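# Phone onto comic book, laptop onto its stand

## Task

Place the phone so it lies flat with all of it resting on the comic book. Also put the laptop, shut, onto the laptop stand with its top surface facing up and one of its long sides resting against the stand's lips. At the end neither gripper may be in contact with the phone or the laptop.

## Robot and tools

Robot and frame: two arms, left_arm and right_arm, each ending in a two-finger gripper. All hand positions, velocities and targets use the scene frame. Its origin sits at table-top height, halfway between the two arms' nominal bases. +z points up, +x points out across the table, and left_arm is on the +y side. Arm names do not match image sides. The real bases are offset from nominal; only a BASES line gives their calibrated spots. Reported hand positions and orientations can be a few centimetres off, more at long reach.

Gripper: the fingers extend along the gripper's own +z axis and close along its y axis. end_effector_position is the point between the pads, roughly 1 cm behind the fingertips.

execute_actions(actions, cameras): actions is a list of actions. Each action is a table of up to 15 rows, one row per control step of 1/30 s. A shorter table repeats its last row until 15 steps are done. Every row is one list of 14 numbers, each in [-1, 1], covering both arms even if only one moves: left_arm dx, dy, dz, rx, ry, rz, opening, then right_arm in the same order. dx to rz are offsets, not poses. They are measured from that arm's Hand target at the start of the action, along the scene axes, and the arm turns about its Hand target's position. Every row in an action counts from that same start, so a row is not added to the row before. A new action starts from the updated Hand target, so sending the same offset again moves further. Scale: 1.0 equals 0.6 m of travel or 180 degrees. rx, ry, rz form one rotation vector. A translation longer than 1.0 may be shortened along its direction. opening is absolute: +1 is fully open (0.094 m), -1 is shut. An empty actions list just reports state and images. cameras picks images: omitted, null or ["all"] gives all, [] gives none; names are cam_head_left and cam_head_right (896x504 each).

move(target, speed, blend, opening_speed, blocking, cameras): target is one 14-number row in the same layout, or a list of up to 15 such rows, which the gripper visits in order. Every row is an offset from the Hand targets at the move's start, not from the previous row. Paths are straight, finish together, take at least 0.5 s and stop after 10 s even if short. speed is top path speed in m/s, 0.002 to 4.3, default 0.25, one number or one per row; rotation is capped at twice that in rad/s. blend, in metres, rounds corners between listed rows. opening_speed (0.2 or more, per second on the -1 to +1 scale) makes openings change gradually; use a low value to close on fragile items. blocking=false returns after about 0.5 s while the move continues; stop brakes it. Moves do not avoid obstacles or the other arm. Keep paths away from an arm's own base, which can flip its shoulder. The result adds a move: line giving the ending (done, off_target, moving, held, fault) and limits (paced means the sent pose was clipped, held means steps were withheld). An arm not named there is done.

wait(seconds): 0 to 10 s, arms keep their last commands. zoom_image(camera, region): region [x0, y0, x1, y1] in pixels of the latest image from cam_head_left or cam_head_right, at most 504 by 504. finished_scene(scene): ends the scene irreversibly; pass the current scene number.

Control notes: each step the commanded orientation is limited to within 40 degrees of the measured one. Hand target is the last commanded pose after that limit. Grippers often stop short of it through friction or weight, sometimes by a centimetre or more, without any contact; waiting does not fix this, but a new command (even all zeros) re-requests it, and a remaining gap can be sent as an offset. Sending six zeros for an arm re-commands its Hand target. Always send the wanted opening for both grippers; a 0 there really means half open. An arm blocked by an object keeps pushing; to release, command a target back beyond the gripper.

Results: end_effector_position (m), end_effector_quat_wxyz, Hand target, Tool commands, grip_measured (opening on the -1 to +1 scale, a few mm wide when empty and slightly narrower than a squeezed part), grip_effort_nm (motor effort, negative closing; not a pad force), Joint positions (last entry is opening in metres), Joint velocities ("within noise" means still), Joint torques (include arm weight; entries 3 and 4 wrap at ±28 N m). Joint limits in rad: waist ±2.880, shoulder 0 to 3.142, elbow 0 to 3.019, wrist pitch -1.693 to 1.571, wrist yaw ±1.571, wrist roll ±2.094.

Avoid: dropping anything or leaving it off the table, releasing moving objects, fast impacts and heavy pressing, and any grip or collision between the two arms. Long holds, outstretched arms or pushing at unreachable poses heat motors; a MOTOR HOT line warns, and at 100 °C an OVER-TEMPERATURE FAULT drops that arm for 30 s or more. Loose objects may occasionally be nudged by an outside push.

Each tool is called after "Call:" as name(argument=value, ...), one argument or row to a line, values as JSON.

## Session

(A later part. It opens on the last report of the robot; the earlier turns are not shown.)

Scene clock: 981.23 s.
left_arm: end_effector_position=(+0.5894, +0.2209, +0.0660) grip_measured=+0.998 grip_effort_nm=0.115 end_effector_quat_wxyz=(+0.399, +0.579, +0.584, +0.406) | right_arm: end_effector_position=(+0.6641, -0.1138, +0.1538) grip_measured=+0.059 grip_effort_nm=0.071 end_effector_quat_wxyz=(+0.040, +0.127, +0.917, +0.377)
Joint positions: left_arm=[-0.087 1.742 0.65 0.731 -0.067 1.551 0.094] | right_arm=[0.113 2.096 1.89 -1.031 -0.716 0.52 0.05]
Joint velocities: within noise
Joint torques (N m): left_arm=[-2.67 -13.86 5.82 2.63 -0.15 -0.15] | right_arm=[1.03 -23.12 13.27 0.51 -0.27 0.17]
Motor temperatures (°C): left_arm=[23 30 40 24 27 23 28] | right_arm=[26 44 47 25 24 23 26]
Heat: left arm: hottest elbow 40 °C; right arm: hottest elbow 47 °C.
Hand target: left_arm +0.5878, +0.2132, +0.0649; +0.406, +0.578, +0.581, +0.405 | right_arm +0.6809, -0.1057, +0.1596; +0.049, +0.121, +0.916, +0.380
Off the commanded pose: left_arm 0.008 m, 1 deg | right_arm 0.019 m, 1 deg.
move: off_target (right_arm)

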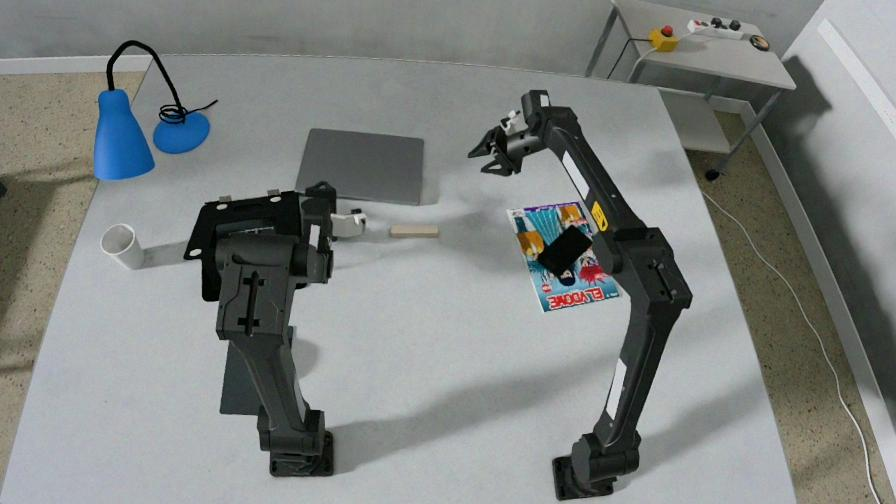

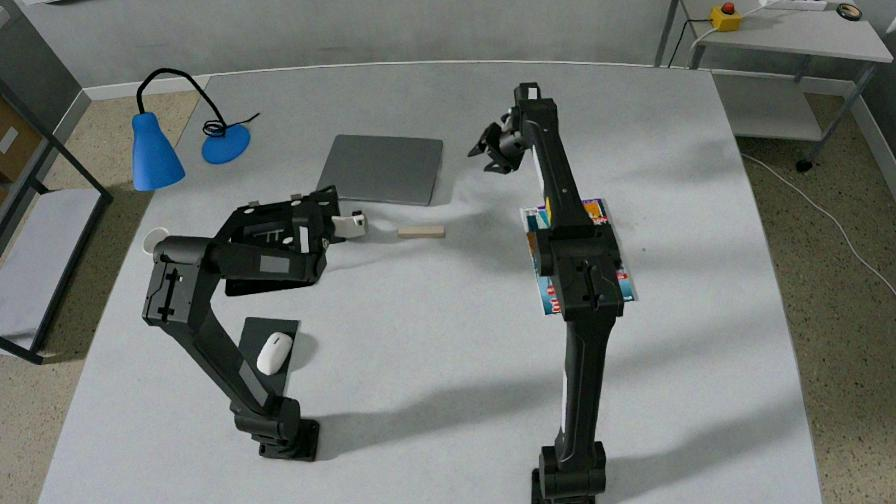

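Call:
move(
  target=[
    [-0.02,0,-0.025,0,0,0,1, 0,0,0,0,0,0,0.06],
    [0.08,0,-0.025,0,0,0,1, 0,0,0,0,0,0,0.06],
  ],
  speed=0.08,
)

Call:
zoom_image(
  camera="cam_head_left",
  region=[270, 110, 450, 230],
)

Call:
zoom_image(
  camera="cam_head_right",
  region=[290, 110, 470, 230],
)

Scene clock: 986.30 s.
left_arm: end_effector_position=(+0.6206, +0.2185, +0.0561) grip_measured=+0.998 grip_effort_nm=0.115 end_effector_quat_wxyz=(+0.406, +0.575, +0.579, +0.412) | right_arm: end_effector_position=(+0.6641, -0.1138, +0.1538) grip_measured=+0.059 grip_effort_nm=0.066 end_effector_quat_wxyz=(+0.040, +0.127, +0.917, +0.377)
Joint positions: left_arm=[-0.088 1.834 0.732 0.763 -0.066 1.55 0.094] | right_arm=[0.113 2.096 1.89 -1.031 -0.716 0.52 0.05]
Joint velocities: within noise
Joint torques (N m): left_arm=[-1.9 -12.92 10.63 1.03 0.12 -0.14] | right_arm=[1.03 -23.18 13.26 0.54 -0.27 0.16]
Motor temperatures (°C): left_arm=[23 30 39 24 27 23 28] | right_arm=[26 44 48 25 24 23 26]
Heat: left arm: hottest elbow 39 °C; right arm: hottest elbow 48 °C.
Hand target: left_arm +0.6358, +0.2132, +0.0499; +0.406, +0.578, +0.581, +0.405 | right_arm +0.6809, -0.1057, +0.1596; +0.049, +0.121, +0.916, +0.380
Off the commanded pose: left_arm 0.017 m, 1 deg | right_arm 0.019 m, 1 deg.
move: off_target (left_arm, right_arm)

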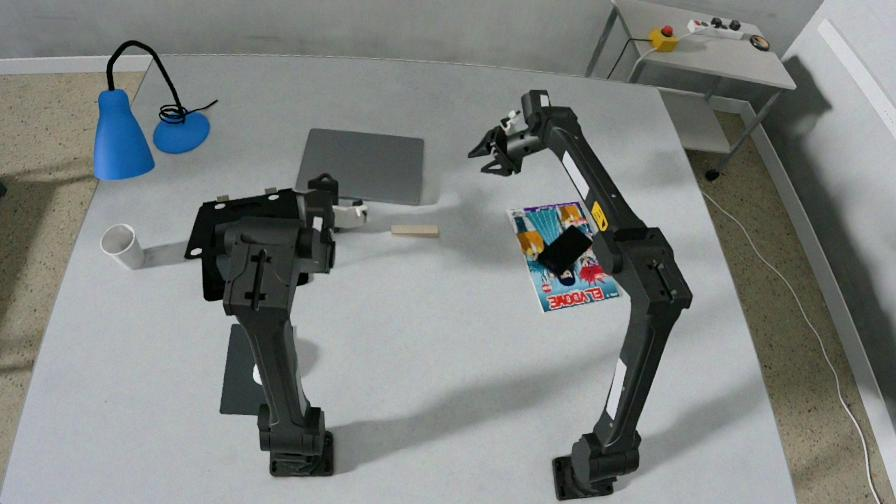

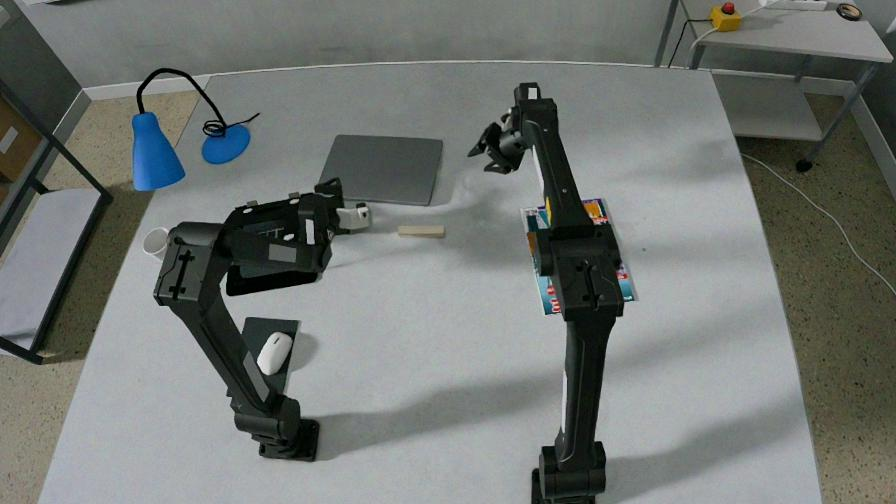

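Scaled by 2.800.

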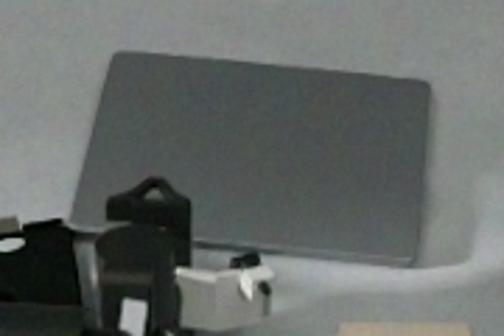

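Scaled by 2.800.

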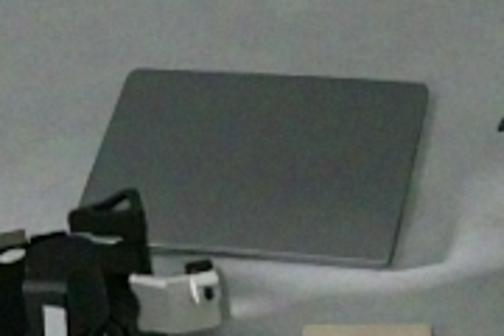

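Call:
move(
  target=[0.045,0,0.0,0,0,0,1, 0,0,0,0,0,0,0.06],
  speed=0.06,
)

Call:
zoom_image(
  camera="cam_head_left",
  region=[270, 110, 450, 230],
)

Call:
zoom_image(
  camera="cam_head_right",
  region=[290, 110, 470, 230],
)

Scene clock: 990.23 s.
left_arm: end_effector_position=(+0.6477, +0.2163, +0.0568) grip_measured=+0.998 grip_effort_nm=0.115 end_effector_quat_wxyz=(+0.407, +0.575, +0.578, +0.411) | right_arm: end_effector_position=(+0.6641, -0.1138, +0.1538) grip_measured=+0.059 grip_effort_nm=0.071 end_effector_quat_wxyz=(+0.040, +0.127, +0.917, +0.377)
Joint positions: left_arm=[-0.088 1.873 0.812 0.724 -0.063 1.55 0.094] | right_arm=[0.113 2.096 1.89 -1.031 -0.716 0.52 0.05]
Joint velocities: within noise
Joint torques (N m): left_arm=[-1.55 -13.74 11.21 0.99 0.11 -0.1] | right_arm=[0.97 -23.12 13.27 0.53 -0.27 0.16]
Motor temperatures (°C): left_arm=[23 29 39 24 27 23 27] | right_arm=[26 44 48 25 24 23 26]
Heat: left arm: hottest elbow 39 °C; right arm: hottest elbow 48 °C.
Hand target: left_arm +0.6628, +0.2132, +0.0500; +0.406, +0.578, +0.581, +0.405 | right_arm +0.6809, -0.1057, +0.1596; +0.049, +0.121, +0.916, +0.380
Off the commanded pose: left_arm 0.017 m, 1 deg | right_arm 0.019 m, 1 deg.
move: off_target (left_arm, right_arm)

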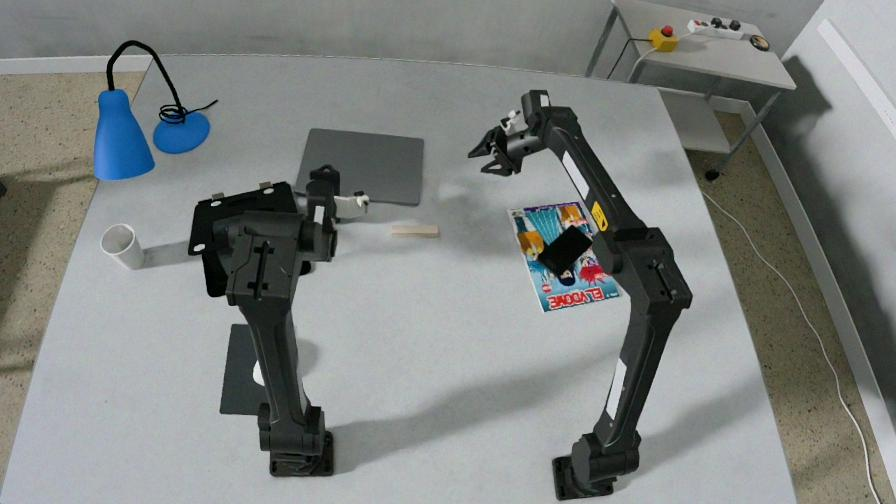

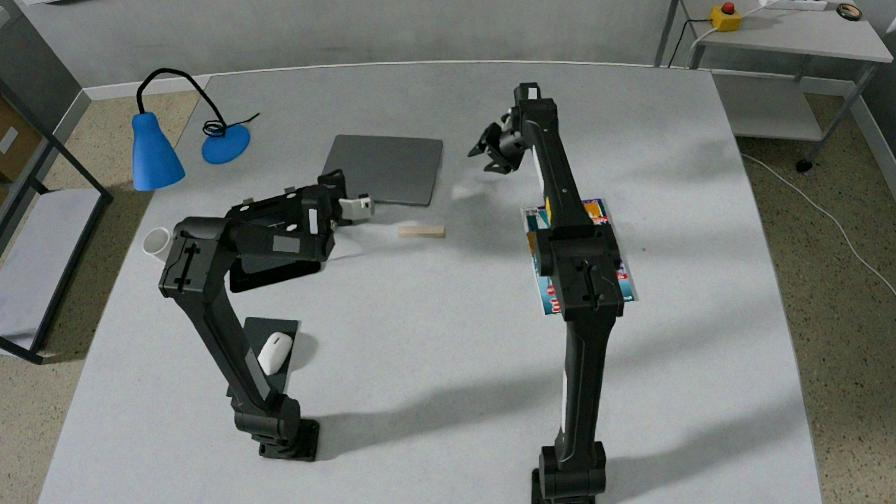

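Scaled by 2.800.

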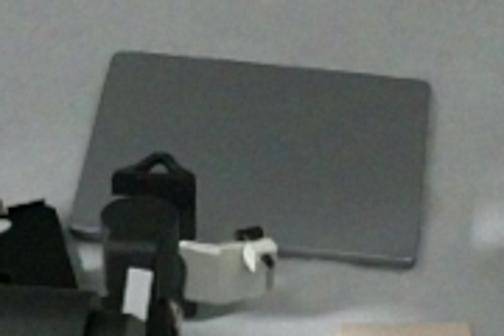

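Scaled by 2.800.

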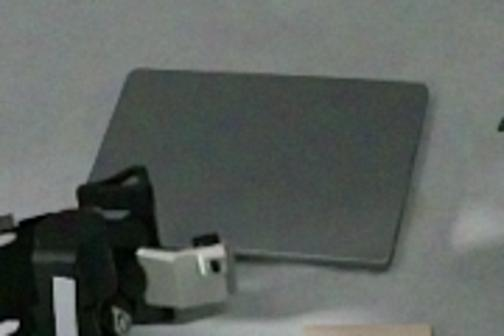

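Call:
move(
  target=[0,0,0.0,0,0,0,-0.8, 0,0,0,0,0,0,0.06],
  opening_speed=0.5,
)

Call:
zoom_image(
  camera="cam_head_left",
  region=[270, 110, 450, 230],
)

Call:
zoom_image(
  camera="cam_head_right",
  region=[290, 110, 470, 230],
)

Scene clock: 996.27 s.
left_arm: end_effector_position=(+0.6419, +0.2166, +0.0239) grip_measured=-0.697 grip_effort_nm=-0.950 end_effector_quat_wxyz=(+0.383, +0.592, +0.593, +0.389) | right_arm: end_effector_position=(+0.6641, -0.1138, +0.1538) grip_measured=+0.059 grip_effort_nm=0.071 end_effector_quat_wxyz=(+0.040, +0.127, +0.917, +0.377)
Joint positions: left_arm=[-0.088 1.916 0.816 0.683 -0.062 1.55 0.014] | right_arm=[0.113 2.096 1.89 -1.031 -0.716 0.52 0.05]
Joint velocities: within noise
Joint torques (N m): left_arm=[-1.2 -17.73 10.24 2.22 0.11 -0.11] | right_arm=[1.03 -23.06 13.26 0.53 -0.26 0.17]
Motor temperatures (°C): left_arm=[23 29 39 24 27 23 27] | right_arm=[26 44 49 25 24 23 26]
Heat: left arm: hottest elbow 39 °C; right arm: hottest elbow 49 °C.
Hand target: left_arm +0.6628, +0.2132, +0.0499; +0.406, +0.578, +0.581, +0.405 | right_arm +0.6809, -0.1057, +0.1596; +0.050, +0.121, +0.916, +0.380
Off the commanded pose: left_arm 0.034 m, 4 deg | right_arm 0.019 m, 1 deg.
move: off_target (left_arm, right_arm)

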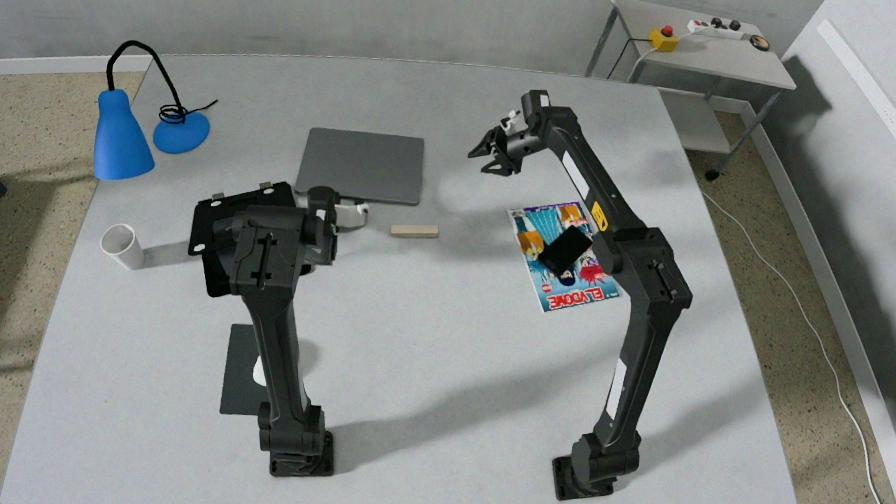

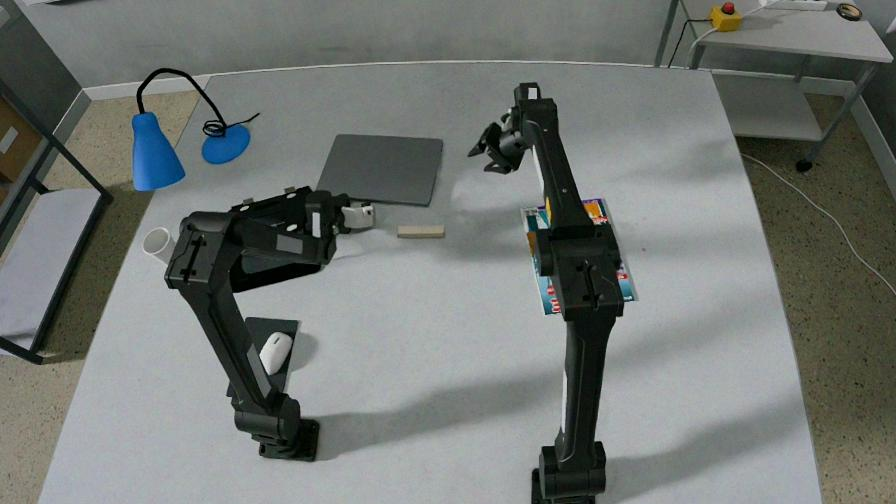

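Scaled by 2.800.

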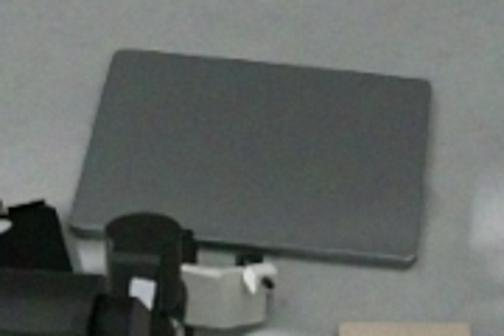

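Scaled by 2.800.

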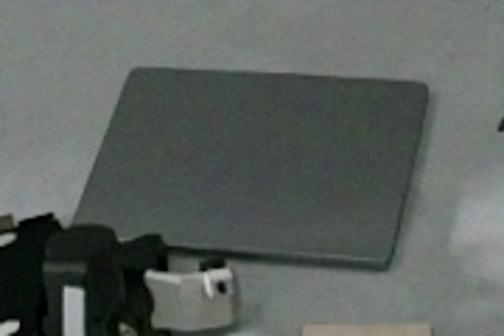

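Call:
move(
  target=[0,0,0.12,0,0,0,-0.95, 0,0,0,0,0,0,0.06],
  speed=0.1,
)

Call:
zoom_image(
  camera="cam_head_left",
  region=[270, 110, 450, 230],
)

Call:
zoom_image(
  camera="cam_head_right",
  region=[290, 110, 470, 230],
)

Scene clock: 999.57 s.
left_arm: end_effector_position=(+0.6304, +0.2166, +0.0446) grip_measured=-0.707 grip_effort_nm=-1.009 end_effector_quat_wxyz=(+0.355, +0.611, +0.608, +0.362) | right_arm: end_effector_position=(+0.6641, -0.1138, +0.1538) grip_measured=+0.059 grip_effort_nm=0.071 end_effector_quat_wxyz=(+0.040, +0.127, +0.917, +0.377)
Joint positions: left_arm=[-0.088 1.804 0.816 0.479 -0.058 1.55 0.014] | right_arm=[0.113 2.096 1.89 -1.031 -0.716 0.52 0.05]
Joint velocities: within noise
Joint torques (N m): left_arm=[-1.79 -22.59 12.31 2.85 -0.01 -0.11] | right_arm=[0.97 -23.18 13.26 0.53 -0.27 0.16]
Motor temperatures (°C): left_arm=[23 30 39 24 27 23 28] | right_arm=[26 44 49 25 24 23 26]
Heat: left arm: hottest elbow 39 °C; right arm: hottest elbow 49 °C.
Hand target: left_arm +0.6628, +0.2132, +0.1221; +0.406, +0.578, +0.580, +0.405 | right_arm +0.6809, -0.1057, +0.1596; +0.050, +0.121, +0.916, +0.380
Off the commanded pose: left_arm 0.084 m, 9 deg | right_arm 0.019 m, 1 deg.
move: off_target (left_arm, right_arm)

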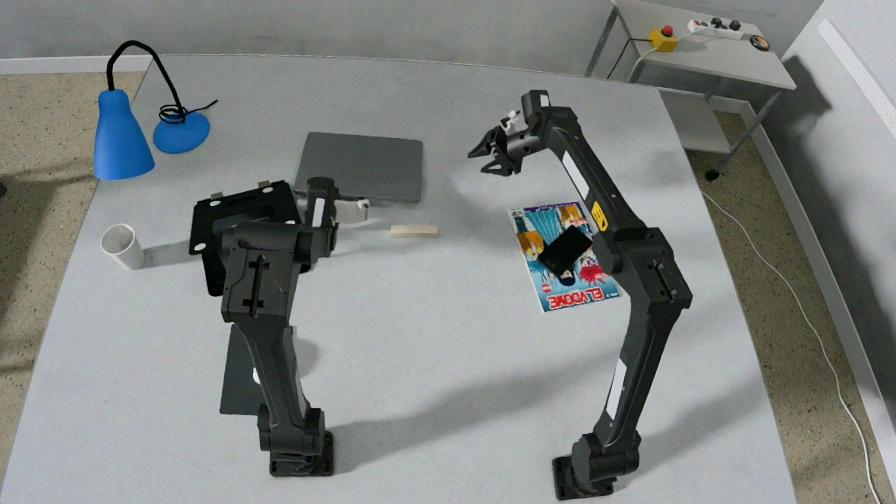

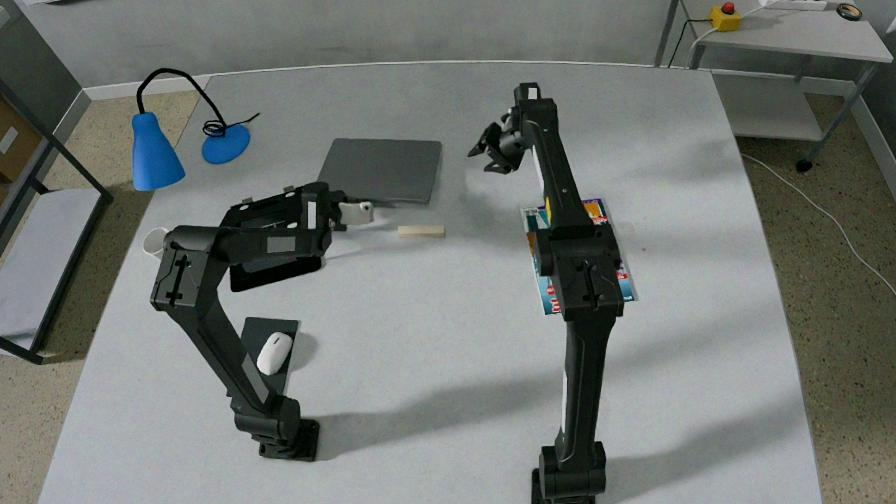

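Scaled by 2.800.

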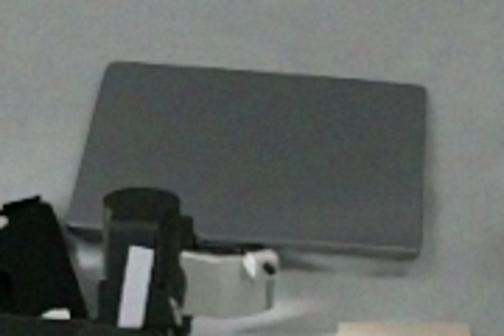

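Scaled by 2.800.

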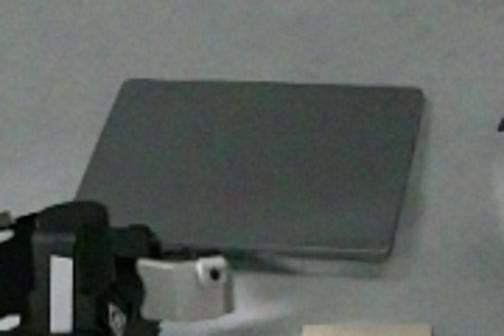

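Call:
move(
  target=[
    [0,0,0.08,0,0,0,-0.95, 0,0,0,0,0,0,0.06],
    [-0.21,-0.085,0.08,0,0,0,-0.95, 0,0,0,0,0,0,0.06],
  ],
  speed=0.1,
)

Call:
zoom_image(
  camera="cam_head_left",
  region=[270, 110, 480, 250],
)

Call:
zoom_image(
  camera="cam_head_right",
  region=[270, 110, 480, 250],
)

Scene clock: 1010.73 s.
left_arm: end_effector_position=(+0.5226, +0.1753, +0.1042) grip_measured=-0.724 grip_effort_nm=-1.004 end_effector_quat_wxyz=(+0.350, +0.604, +0.614, +0.368) | right_arm: end_effector_position=(+0.6641, -0.1138, +0.1538) grip_measured=+0.059 grip_effort_nm=0.071 end_effector_quat_wxyz=(+0.040, +0.127, +0.917, +0.377)
Joint positions: left_arm=[-0.237 1.433 0.568 0.347 -0.211 1.47 0.013] | right_arm=[0.113 2.096 1.89 -1.031 -0.716 0.52 0.05]
Joint velocities: within noise
Joint torques (N m): left_arm=[-3.02 -18.02 10.7 3.47 -0.22 0.08] | right_arm=[0.97 -23.18 13.29 0.51 -0.26 0.17]
Motor temperatures (°C): left_arm=[22 31 39 24 26 23 28] | right_arm=[26 44 50 25 24 23 25]
Heat: left arm: hottest elbow 39 °C; right arm: hottest elbow 50 °C.
Hand target: left_arm +0.5368, +0.1621, +0.1699; +0.406, +0.578, +0.580, +0.405 | right_arm +0.6809, -0.1057, +0.1596; +0.050, +0.121, +0.916, +0.380
Off the commanded pose: left_arm 0.069 m, 9 deg | right_arm 0.019 m, 1 deg.
move: off_target (left_arm, right_arm)

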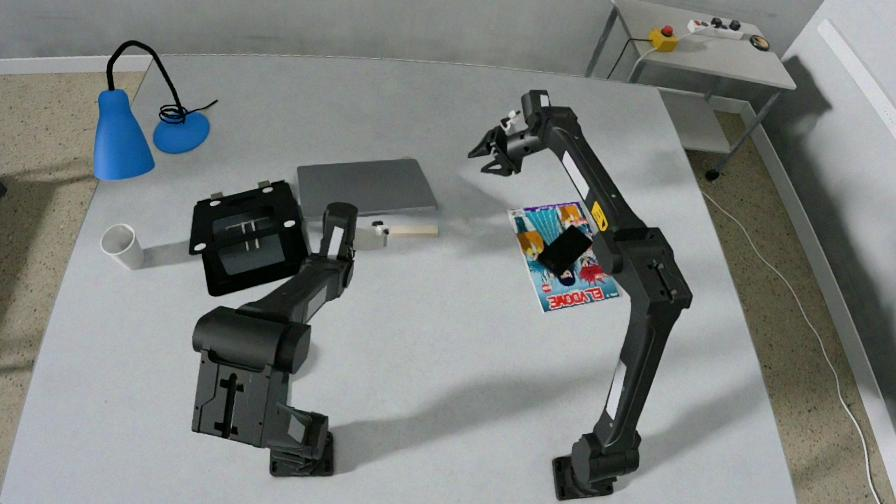

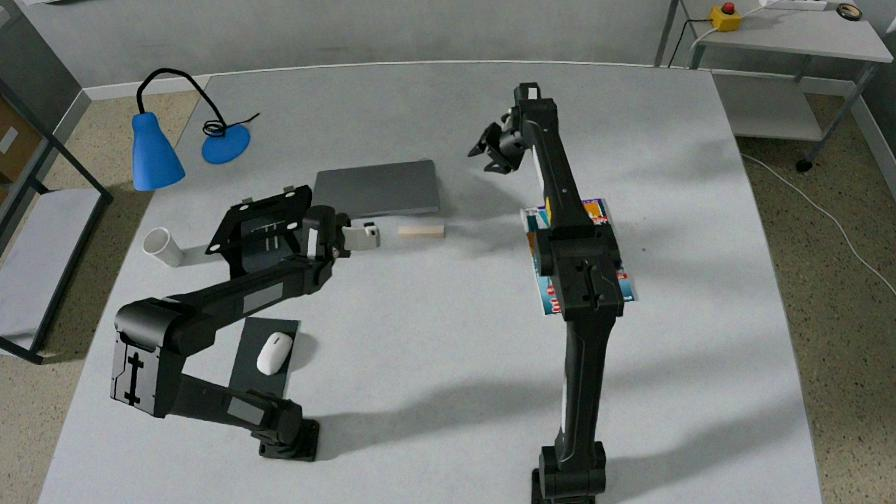

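Scaled by 2.400.

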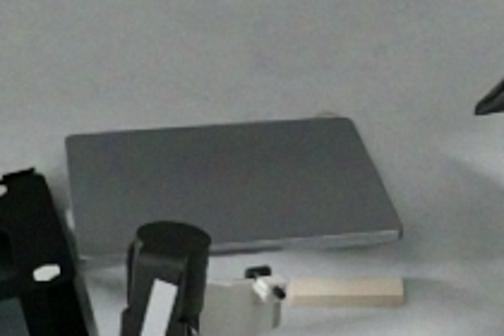

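Scaled by 2.400.

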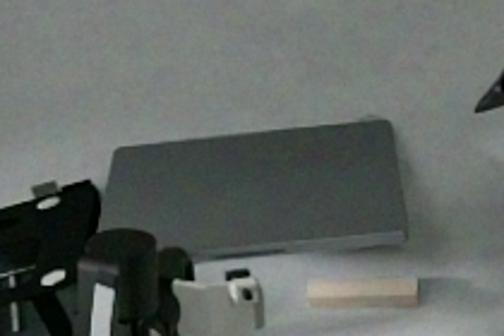

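Call:
move(
  target=[
    [-0.06,0,0.0,0,0,0,-0.95, 0,0,0,0,0,0,0.06],
    [-0.06,0,-0.1,0,0,0,-0.95, 0,0,0,0,0,0,0.06],
  ],
  speed=0.08,
)

Call:
zoom_image(
  camera="cam_head_left",
  region=[270, 110, 480, 250],
)

Call:
zoom_image(
  camera="cam_head_right",
  region=[270, 110, 480, 250],
)

Scene clock: 1019.50 s.
left_arm: end_effector_position=(+0.4807, +0.1778, +0.0695) grip_measured=-0.730 grip_effort_nm=-1.004 end_effector_quat_wxyz=(+0.358, +0.593, +0.615, +0.376) | right_arm: end_effector_position=(+0.6641, -0.1138, +0.1538) grip_measured=+0.059 grip_effort_nm=0.066 end_effector_quat_wxyz=(+0.040, +0.127, +0.917, +0.377)
Joint positions: left_arm=[-0.262 1.464 0.419 0.551 -0.244 1.447 0.013] | right_arm=[0.113 2.096 1.89 -1.031 -0.716 0.52 0.05]
Joint velocities: within noise
Joint torques (N m): left_arm=[-3.19 -12.4 9.4 4.51 -0.01 0.22] | right_arm=[0.97 -23.24 13.27 0.53 -0.26 0.16]
Motor temperatures (°C): left_arm=[22 30 39 24 26 23 28] | right_arm=[26 44 50 25 24 23 25]
Heat: left arm: hottest elbow 39 °C; right arm: hottest elbow 50 °C.
Hand target: left_arm +0.5007, +0.1621, +0.1098; +0.406, +0.578, +0.581, +0.405 | right_arm +0.6809, -0.1057, +0.1596; +0.050, +0.121, +0.916, +0.380
Off the commanded pose: left_arm 0.048 m, 8 deg | right_arm 0.019 m, 1 deg.
move: off_target (left_arm, right_arm)

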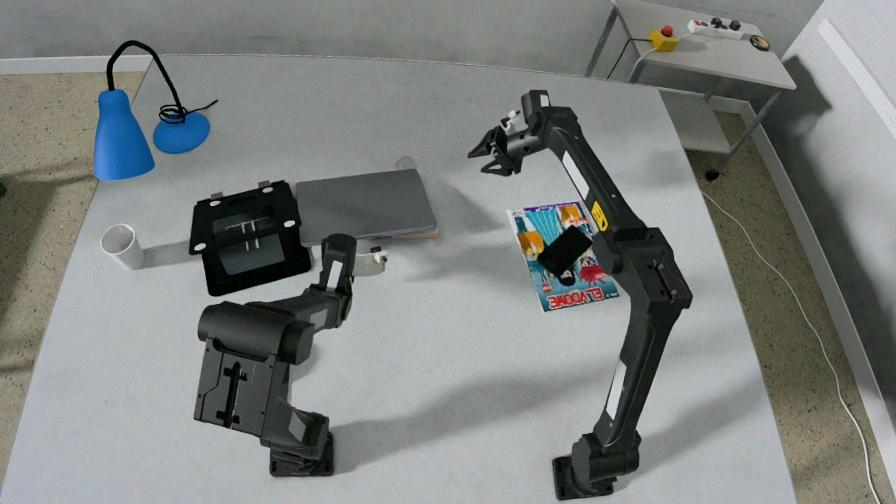

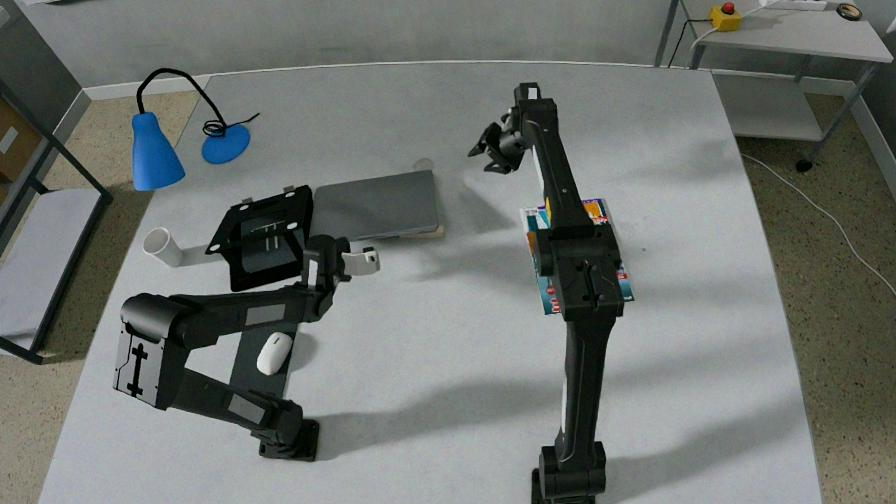

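Scaled by 2.400.

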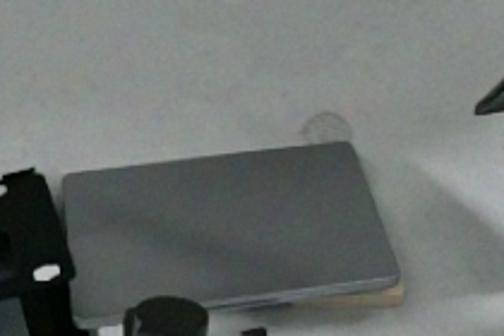

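Scaled by 2.400.

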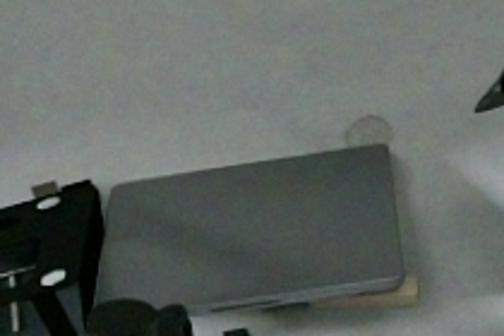

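Call:
move(
  target=[0,0,-0.09,0,0,0,-0.95, 0,0,0,0,0,0,0.06],
  speed=0.06,
)

Call:
zoom_image(
  camera="cam_head_left",
  region=[270, 110, 480, 250],
)

Call:
zoom_image(
  camera="cam_head_right",
  region=[270, 150, 480, 290],
)

Scene clock: 1023.27 s.
left_arm: end_effector_position=(+0.4913, +0.1763, +0.0438) grip_measured=-0.739 grip_effort_nm=-1.009 end_effector_quat_wxyz=(+0.384, +0.575, +0.603, +0.397) | right_arm: end_effector_position=(+0.6641, -0.1138, +0.1538) grip_measured=+0.059 grip_effort_nm=0.066 end_effector_quat_wxyz=(+0.040, +0.127, +0.917, +0.377)
Joint positions: left_arm=[-0.263 1.653 0.409 0.83 -0.252 1.454 0.012] | right_arm=[0.113 2.096 1.89 -1.031 -0.716 0.52 0.05]
Joint velocities: within noise
Joint torques (N m): left_arm=[-3.66 -10.52 6.6 3.29 0.44 0.19] | right_arm=[1.03 -23.18 13.29 0.53 -0.27 0.16]
Motor temperatures (°C): left_arm=[22 30 39 24 26 23 28] | right_arm=[26 44 50 25 24 23 25]
Heat: left arm: hottest elbow 39 °C; right arm: hottest elbow 50 °C.
Hand target: left_arm +0.5008, +0.1622, +0.0558; +0.406, +0.578, +0.581, +0.405 | right_arm +0.6809, -0.1057, +0.1596; +0.050, +0.121, +0.916, +0.380
Off the commanded pose: left_arm 0.021 m, 4 deg | right_arm 0.019 m, 1 deg.
move: off_target (left_arm, right_arm)

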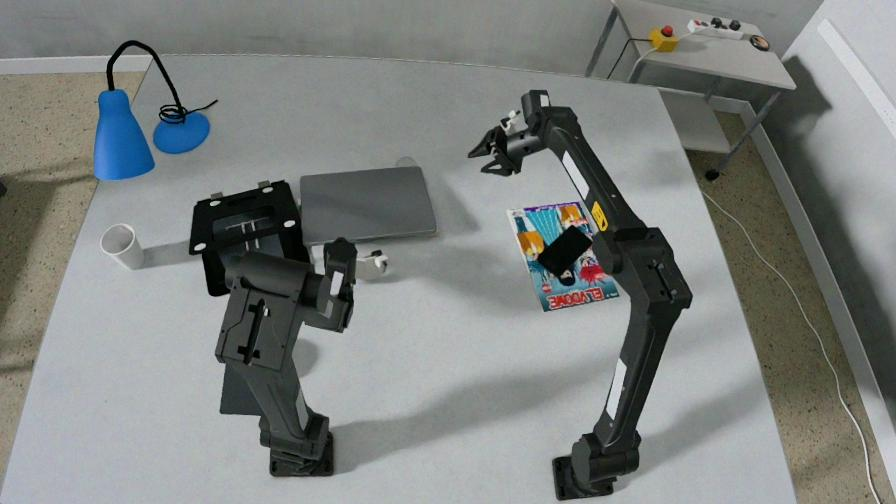

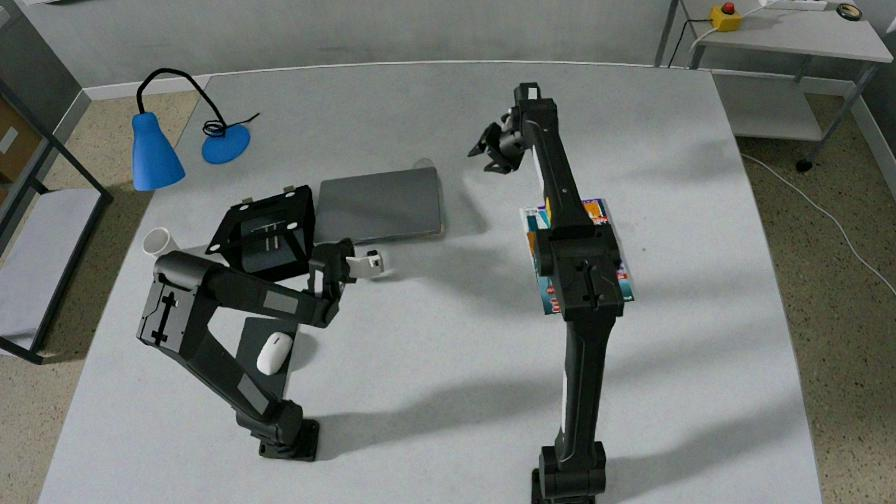

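Scaled by 2.400.

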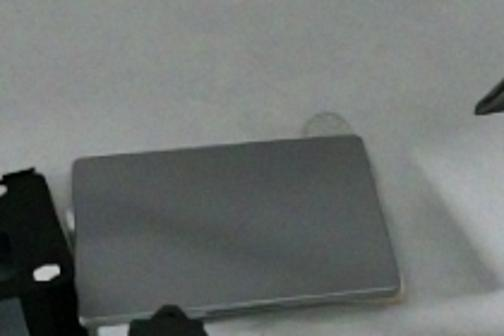

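Scaled by 2.400.

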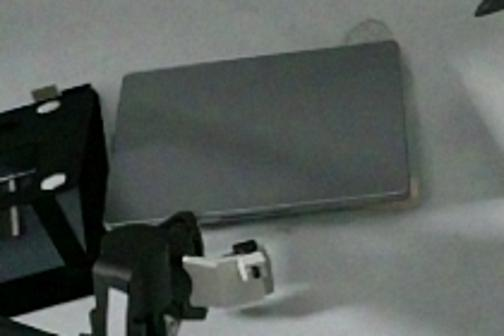

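Call:
move(
  target=[
    [0,0,-0.02,0,0,0,-0.95, 0,0,0,0,0,0,0.06],
    [0,0,-0.02,0,0,0,-0.2, 0,0,0,0,0,0,0.06],
  ],
  speed=0.05,
  opening_speed=0.3,
)

Call:
zoom_image(
  camera="cam_head_left",
  region=[270, 130, 480, 270],
)

Call:
zoom_image(
  camera="cam_head_right",
  region=[270, 150, 480, 290],
)

Scene clock: 1033.10 s.
left_arm: end_effector_position=(+0.4937, +0.1717, +0.0393) grip_measured=-0.203 grip_effort_nm=0.129 end_effector_quat_wxyz=(+0.394, +0.577, +0.591, +0.402) | right_arm: end_effector_position=(+0.6641, -0.1138, +0.1538) grip_measured=+0.059 grip_effort_nm=0.071 end_effector_quat_wxyz=(+0.040, +0.127, +0.917, +0.377)
Joint positions: left_arm=[-0.268 1.7 0.409 0.905 -0.242 1.471 0.037] | right_arm=[0.113 2.096 1.89 -1.031 -0.716 0.52 0.05]
Joint velocities: within noise
Joint torques (N m): left_arm=[-2.73 -10.29 6.32 2.5 0.06 0.01] | right_arm=[1.03 -23.18 13.27 0.53 -0.26 0.16]
Motor temperatures (°C): left_arm=[22 29 38 24 27 23 28] | right_arm=[26 44 51 25 24 23 25]
Heat: left arm: hottest elbow 38 °C; right arm: hottest elbow 51 °C.
Hand target: left_arm +0.5008, +0.1622, +0.0440; +0.406, +0.578, +0.580, +0.405 | right_arm +0.6809, -0.1057, +0.1596; +0.050, +0.121, +0.916, +0.380
Off the commanded pose: left_arm 0.013 m, 2 deg | right_arm 0.019 m, 1 deg.
move: off_target (left_arm, right_arm); target 2's new opening was sent with left_arm's hand 0.016 m and 3 deg from that target

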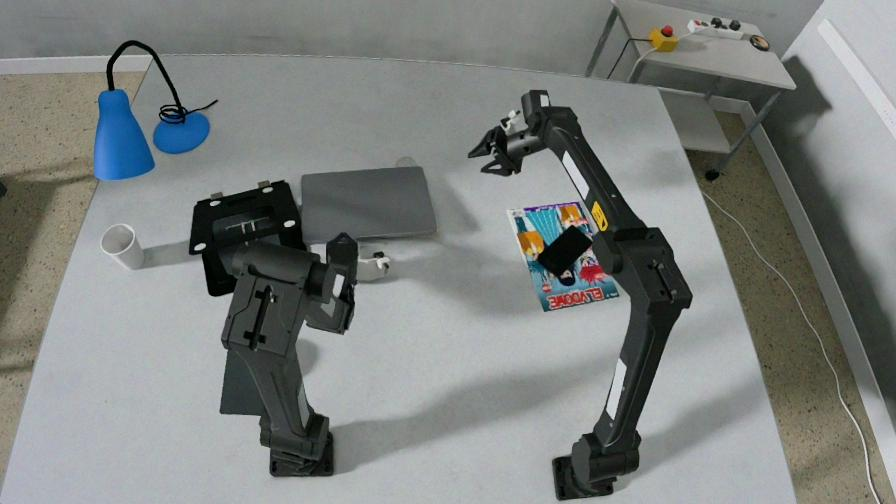

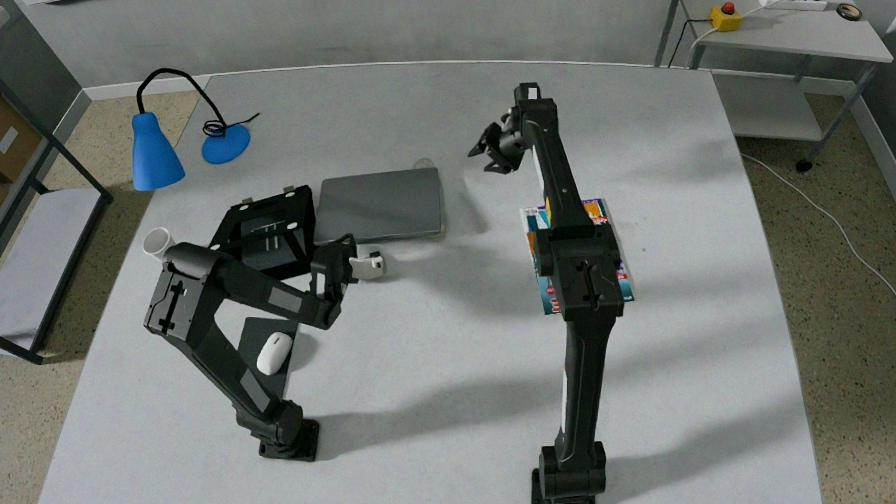

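Scaled by 2.400.

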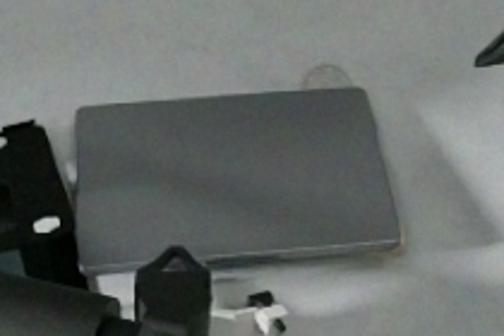

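Scaled by 2.400.

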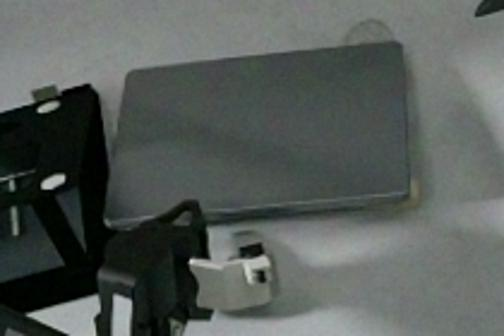

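Call:
move(
  target=[
    [-0.12,-0.01,0.01,0,0,0,-0.2, 0,0,0,0,0,0,0.06],
    [-0.09,-0.11,0.05,0.004,-0.044,0.0556,1, 0,0,0,0,0,0,0.06],
    [-0.09,-0.118,0.015,0.004,-0.044,0.0556,1, 0,0,0,0,0,0,0.06],
  ],
  speed=0.1,
)

Call:
zoom_image(
  camera="cam_head_left",
  region=[290, 150, 470, 270],
)

Call:
zoom_image(
  camera="cam_head_right",
  region=[290, 150, 470, 270],
)

Scene clock: 1049.70 s.
left_arm: end_effector_position=(+0.4414, +0.1040, +0.0595) grip_measured=+0.998 grip_effort_nm=0.129 end_effector_quat_wxyz=(+0.401, +0.493, +0.600, +0.486) | right_arm: end_effector_position=(+0.6641, -0.1138, +0.1538) grip_measured=+0.059 grip_effort_nm=0.066 end_effector_quat_wxyz=(+0.040, +0.127, +0.917, +0.377)
Joint positions: left_arm=[-0.636 1.747 0.37 1.083 -0.778 1.36 0.094] | right_arm=[0.113 2.096 1.89 -1.031 -0.716 0.52 0.05]
Joint velocities: within noise
Joint torques (N m): left_arm=[-2.26 -8.18 6.16 1.94 -0.11 -0.09] | right_arm=[0.91 -23.12 13.24 0.55 -0.26 0.16]
Motor temperatures (°C): left_arm=[22 29 37 24 27 23 28] | right_arm=[26 45 52 25 24 23 25]
Heat: left arm: hottest elbow 37 °C; right arm: hottest elbow 52 °C.
Hand target: left_arm +0.4468, +0.0913, +0.0529; +0.404, +0.499, +0.597, +0.481 | right_arm +0.6809, -0.1056, +0.1596; +0.050, +0.121, +0.916, +0.380
Off the commanded pose: left_arm 0.015 m, 1 deg | right_arm 0.019 m, 1 deg.
move: off_target (left_arm, right_arm); target 2's new opening was sent with left_arm's hand 0.020 m and 3 deg from that target

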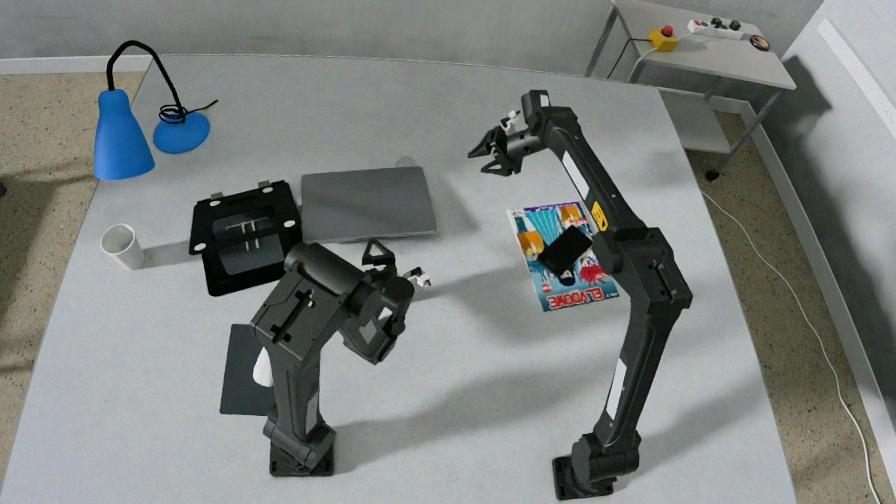

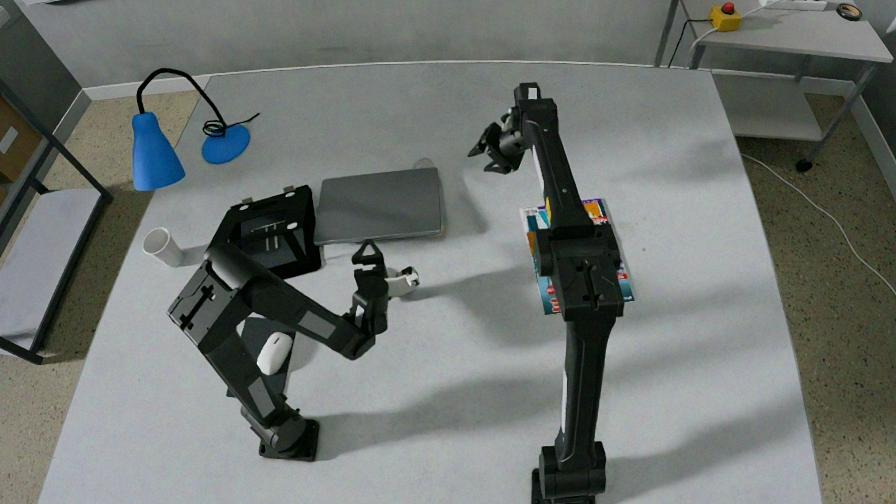

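Scaled by 2.800.

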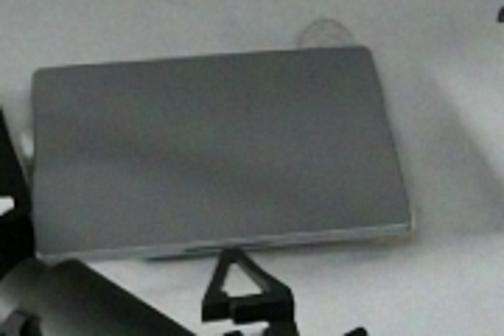

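Scaled by 2.800.

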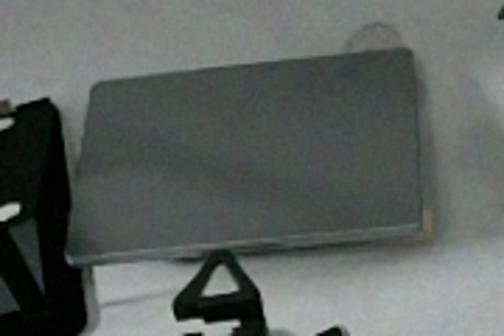

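Call:
move(
  target=[
    [0,0,-0.015,0,0,0,1, 0,0,0,0,0,0,0.06],
    [0.2,0.037,-0.015,0,0,0,1, 0,0,0,0,0,0,0.06],
  ],
  speed=0.07,
)

Call:
zoom_image(
  camera="cam_head_left",
  region=[290, 150, 470, 270],
)

Call:
zoom_image(
  camera="cam_head_right",
  region=[290, 150, 470, 270],
)

Scene clock: 1056.33 s.
left_arm: end_effector_position=(+0.5568, +0.1076, +0.0624) grip_measured=+0.998 grip_effort_nm=0.134 end_effector_quat_wxyz=(+0.423, +0.490, +0.590, +0.483) | right_arm: end_effector_position=(+0.6641, -0.1138, +0.1538) grip_measured=+0.059 grip_effort_nm=0.066 end_effector_quat_wxyz=(+0.040, +0.127, +0.917, +0.377)
Joint positions: left_arm=[-0.451 1.878 0.627 1.038 -0.57 1.429 0.094] | right_arm=[0.113 2.096 1.89 -1.031 -0.716 0.52 0.05]
Joint velocities: within noise
Joint torques (N m): left_arm=[-0.32 -11.34 7.84 0.81 0.21 -0.06] | right_arm=[1.03 -23.06 13.26 0.51 -0.27 0.17]
Motor temperatures (°C): left_arm=[22 29 37 24 26 23 28] | right_arm=[26 45 52 25 24 23 25]
Heat: left arm: hottest elbow 37 °C; right arm: hottest elbow 52 °C.
Hand target: left_arm +0.5669, +0.1134, +0.0441; +0.404, +0.499, +0.597, +0.481 | right_arm +0.6809, -0.1056, +0.1596; +0.050, +0.121, +0.916, +0.380
Off the commanded pose: left_arm 0.022 m, 2 deg | right_arm 0.019 m, 1 deg.
move: off_target (left_arm, right_arm)

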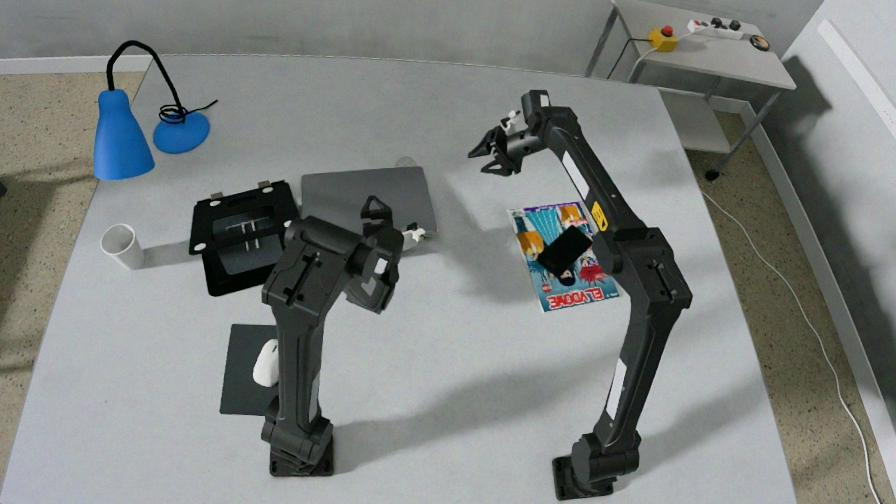

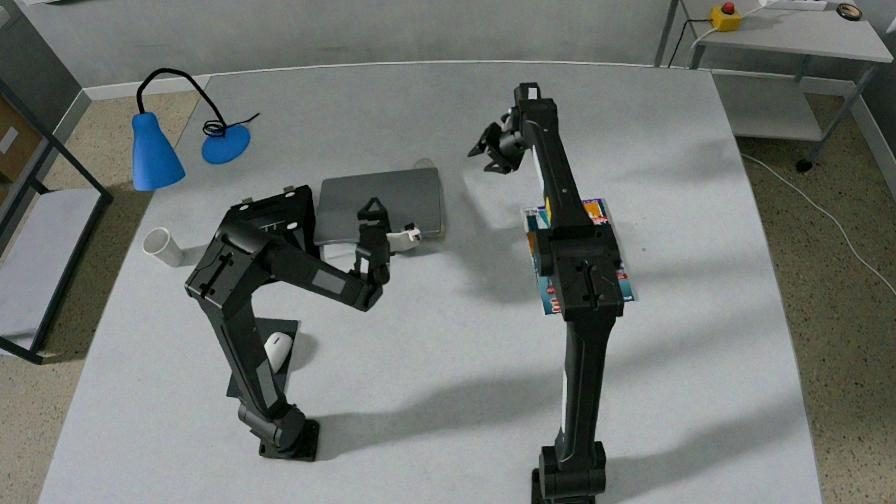

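Scaled by 2.800.

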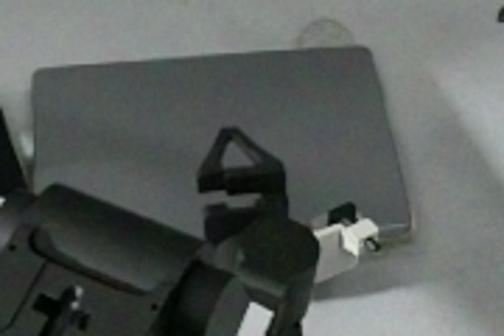

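Scaled by 2.800.

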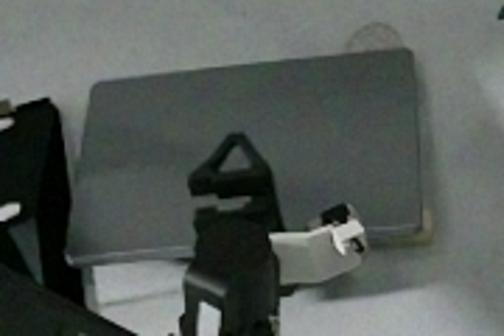

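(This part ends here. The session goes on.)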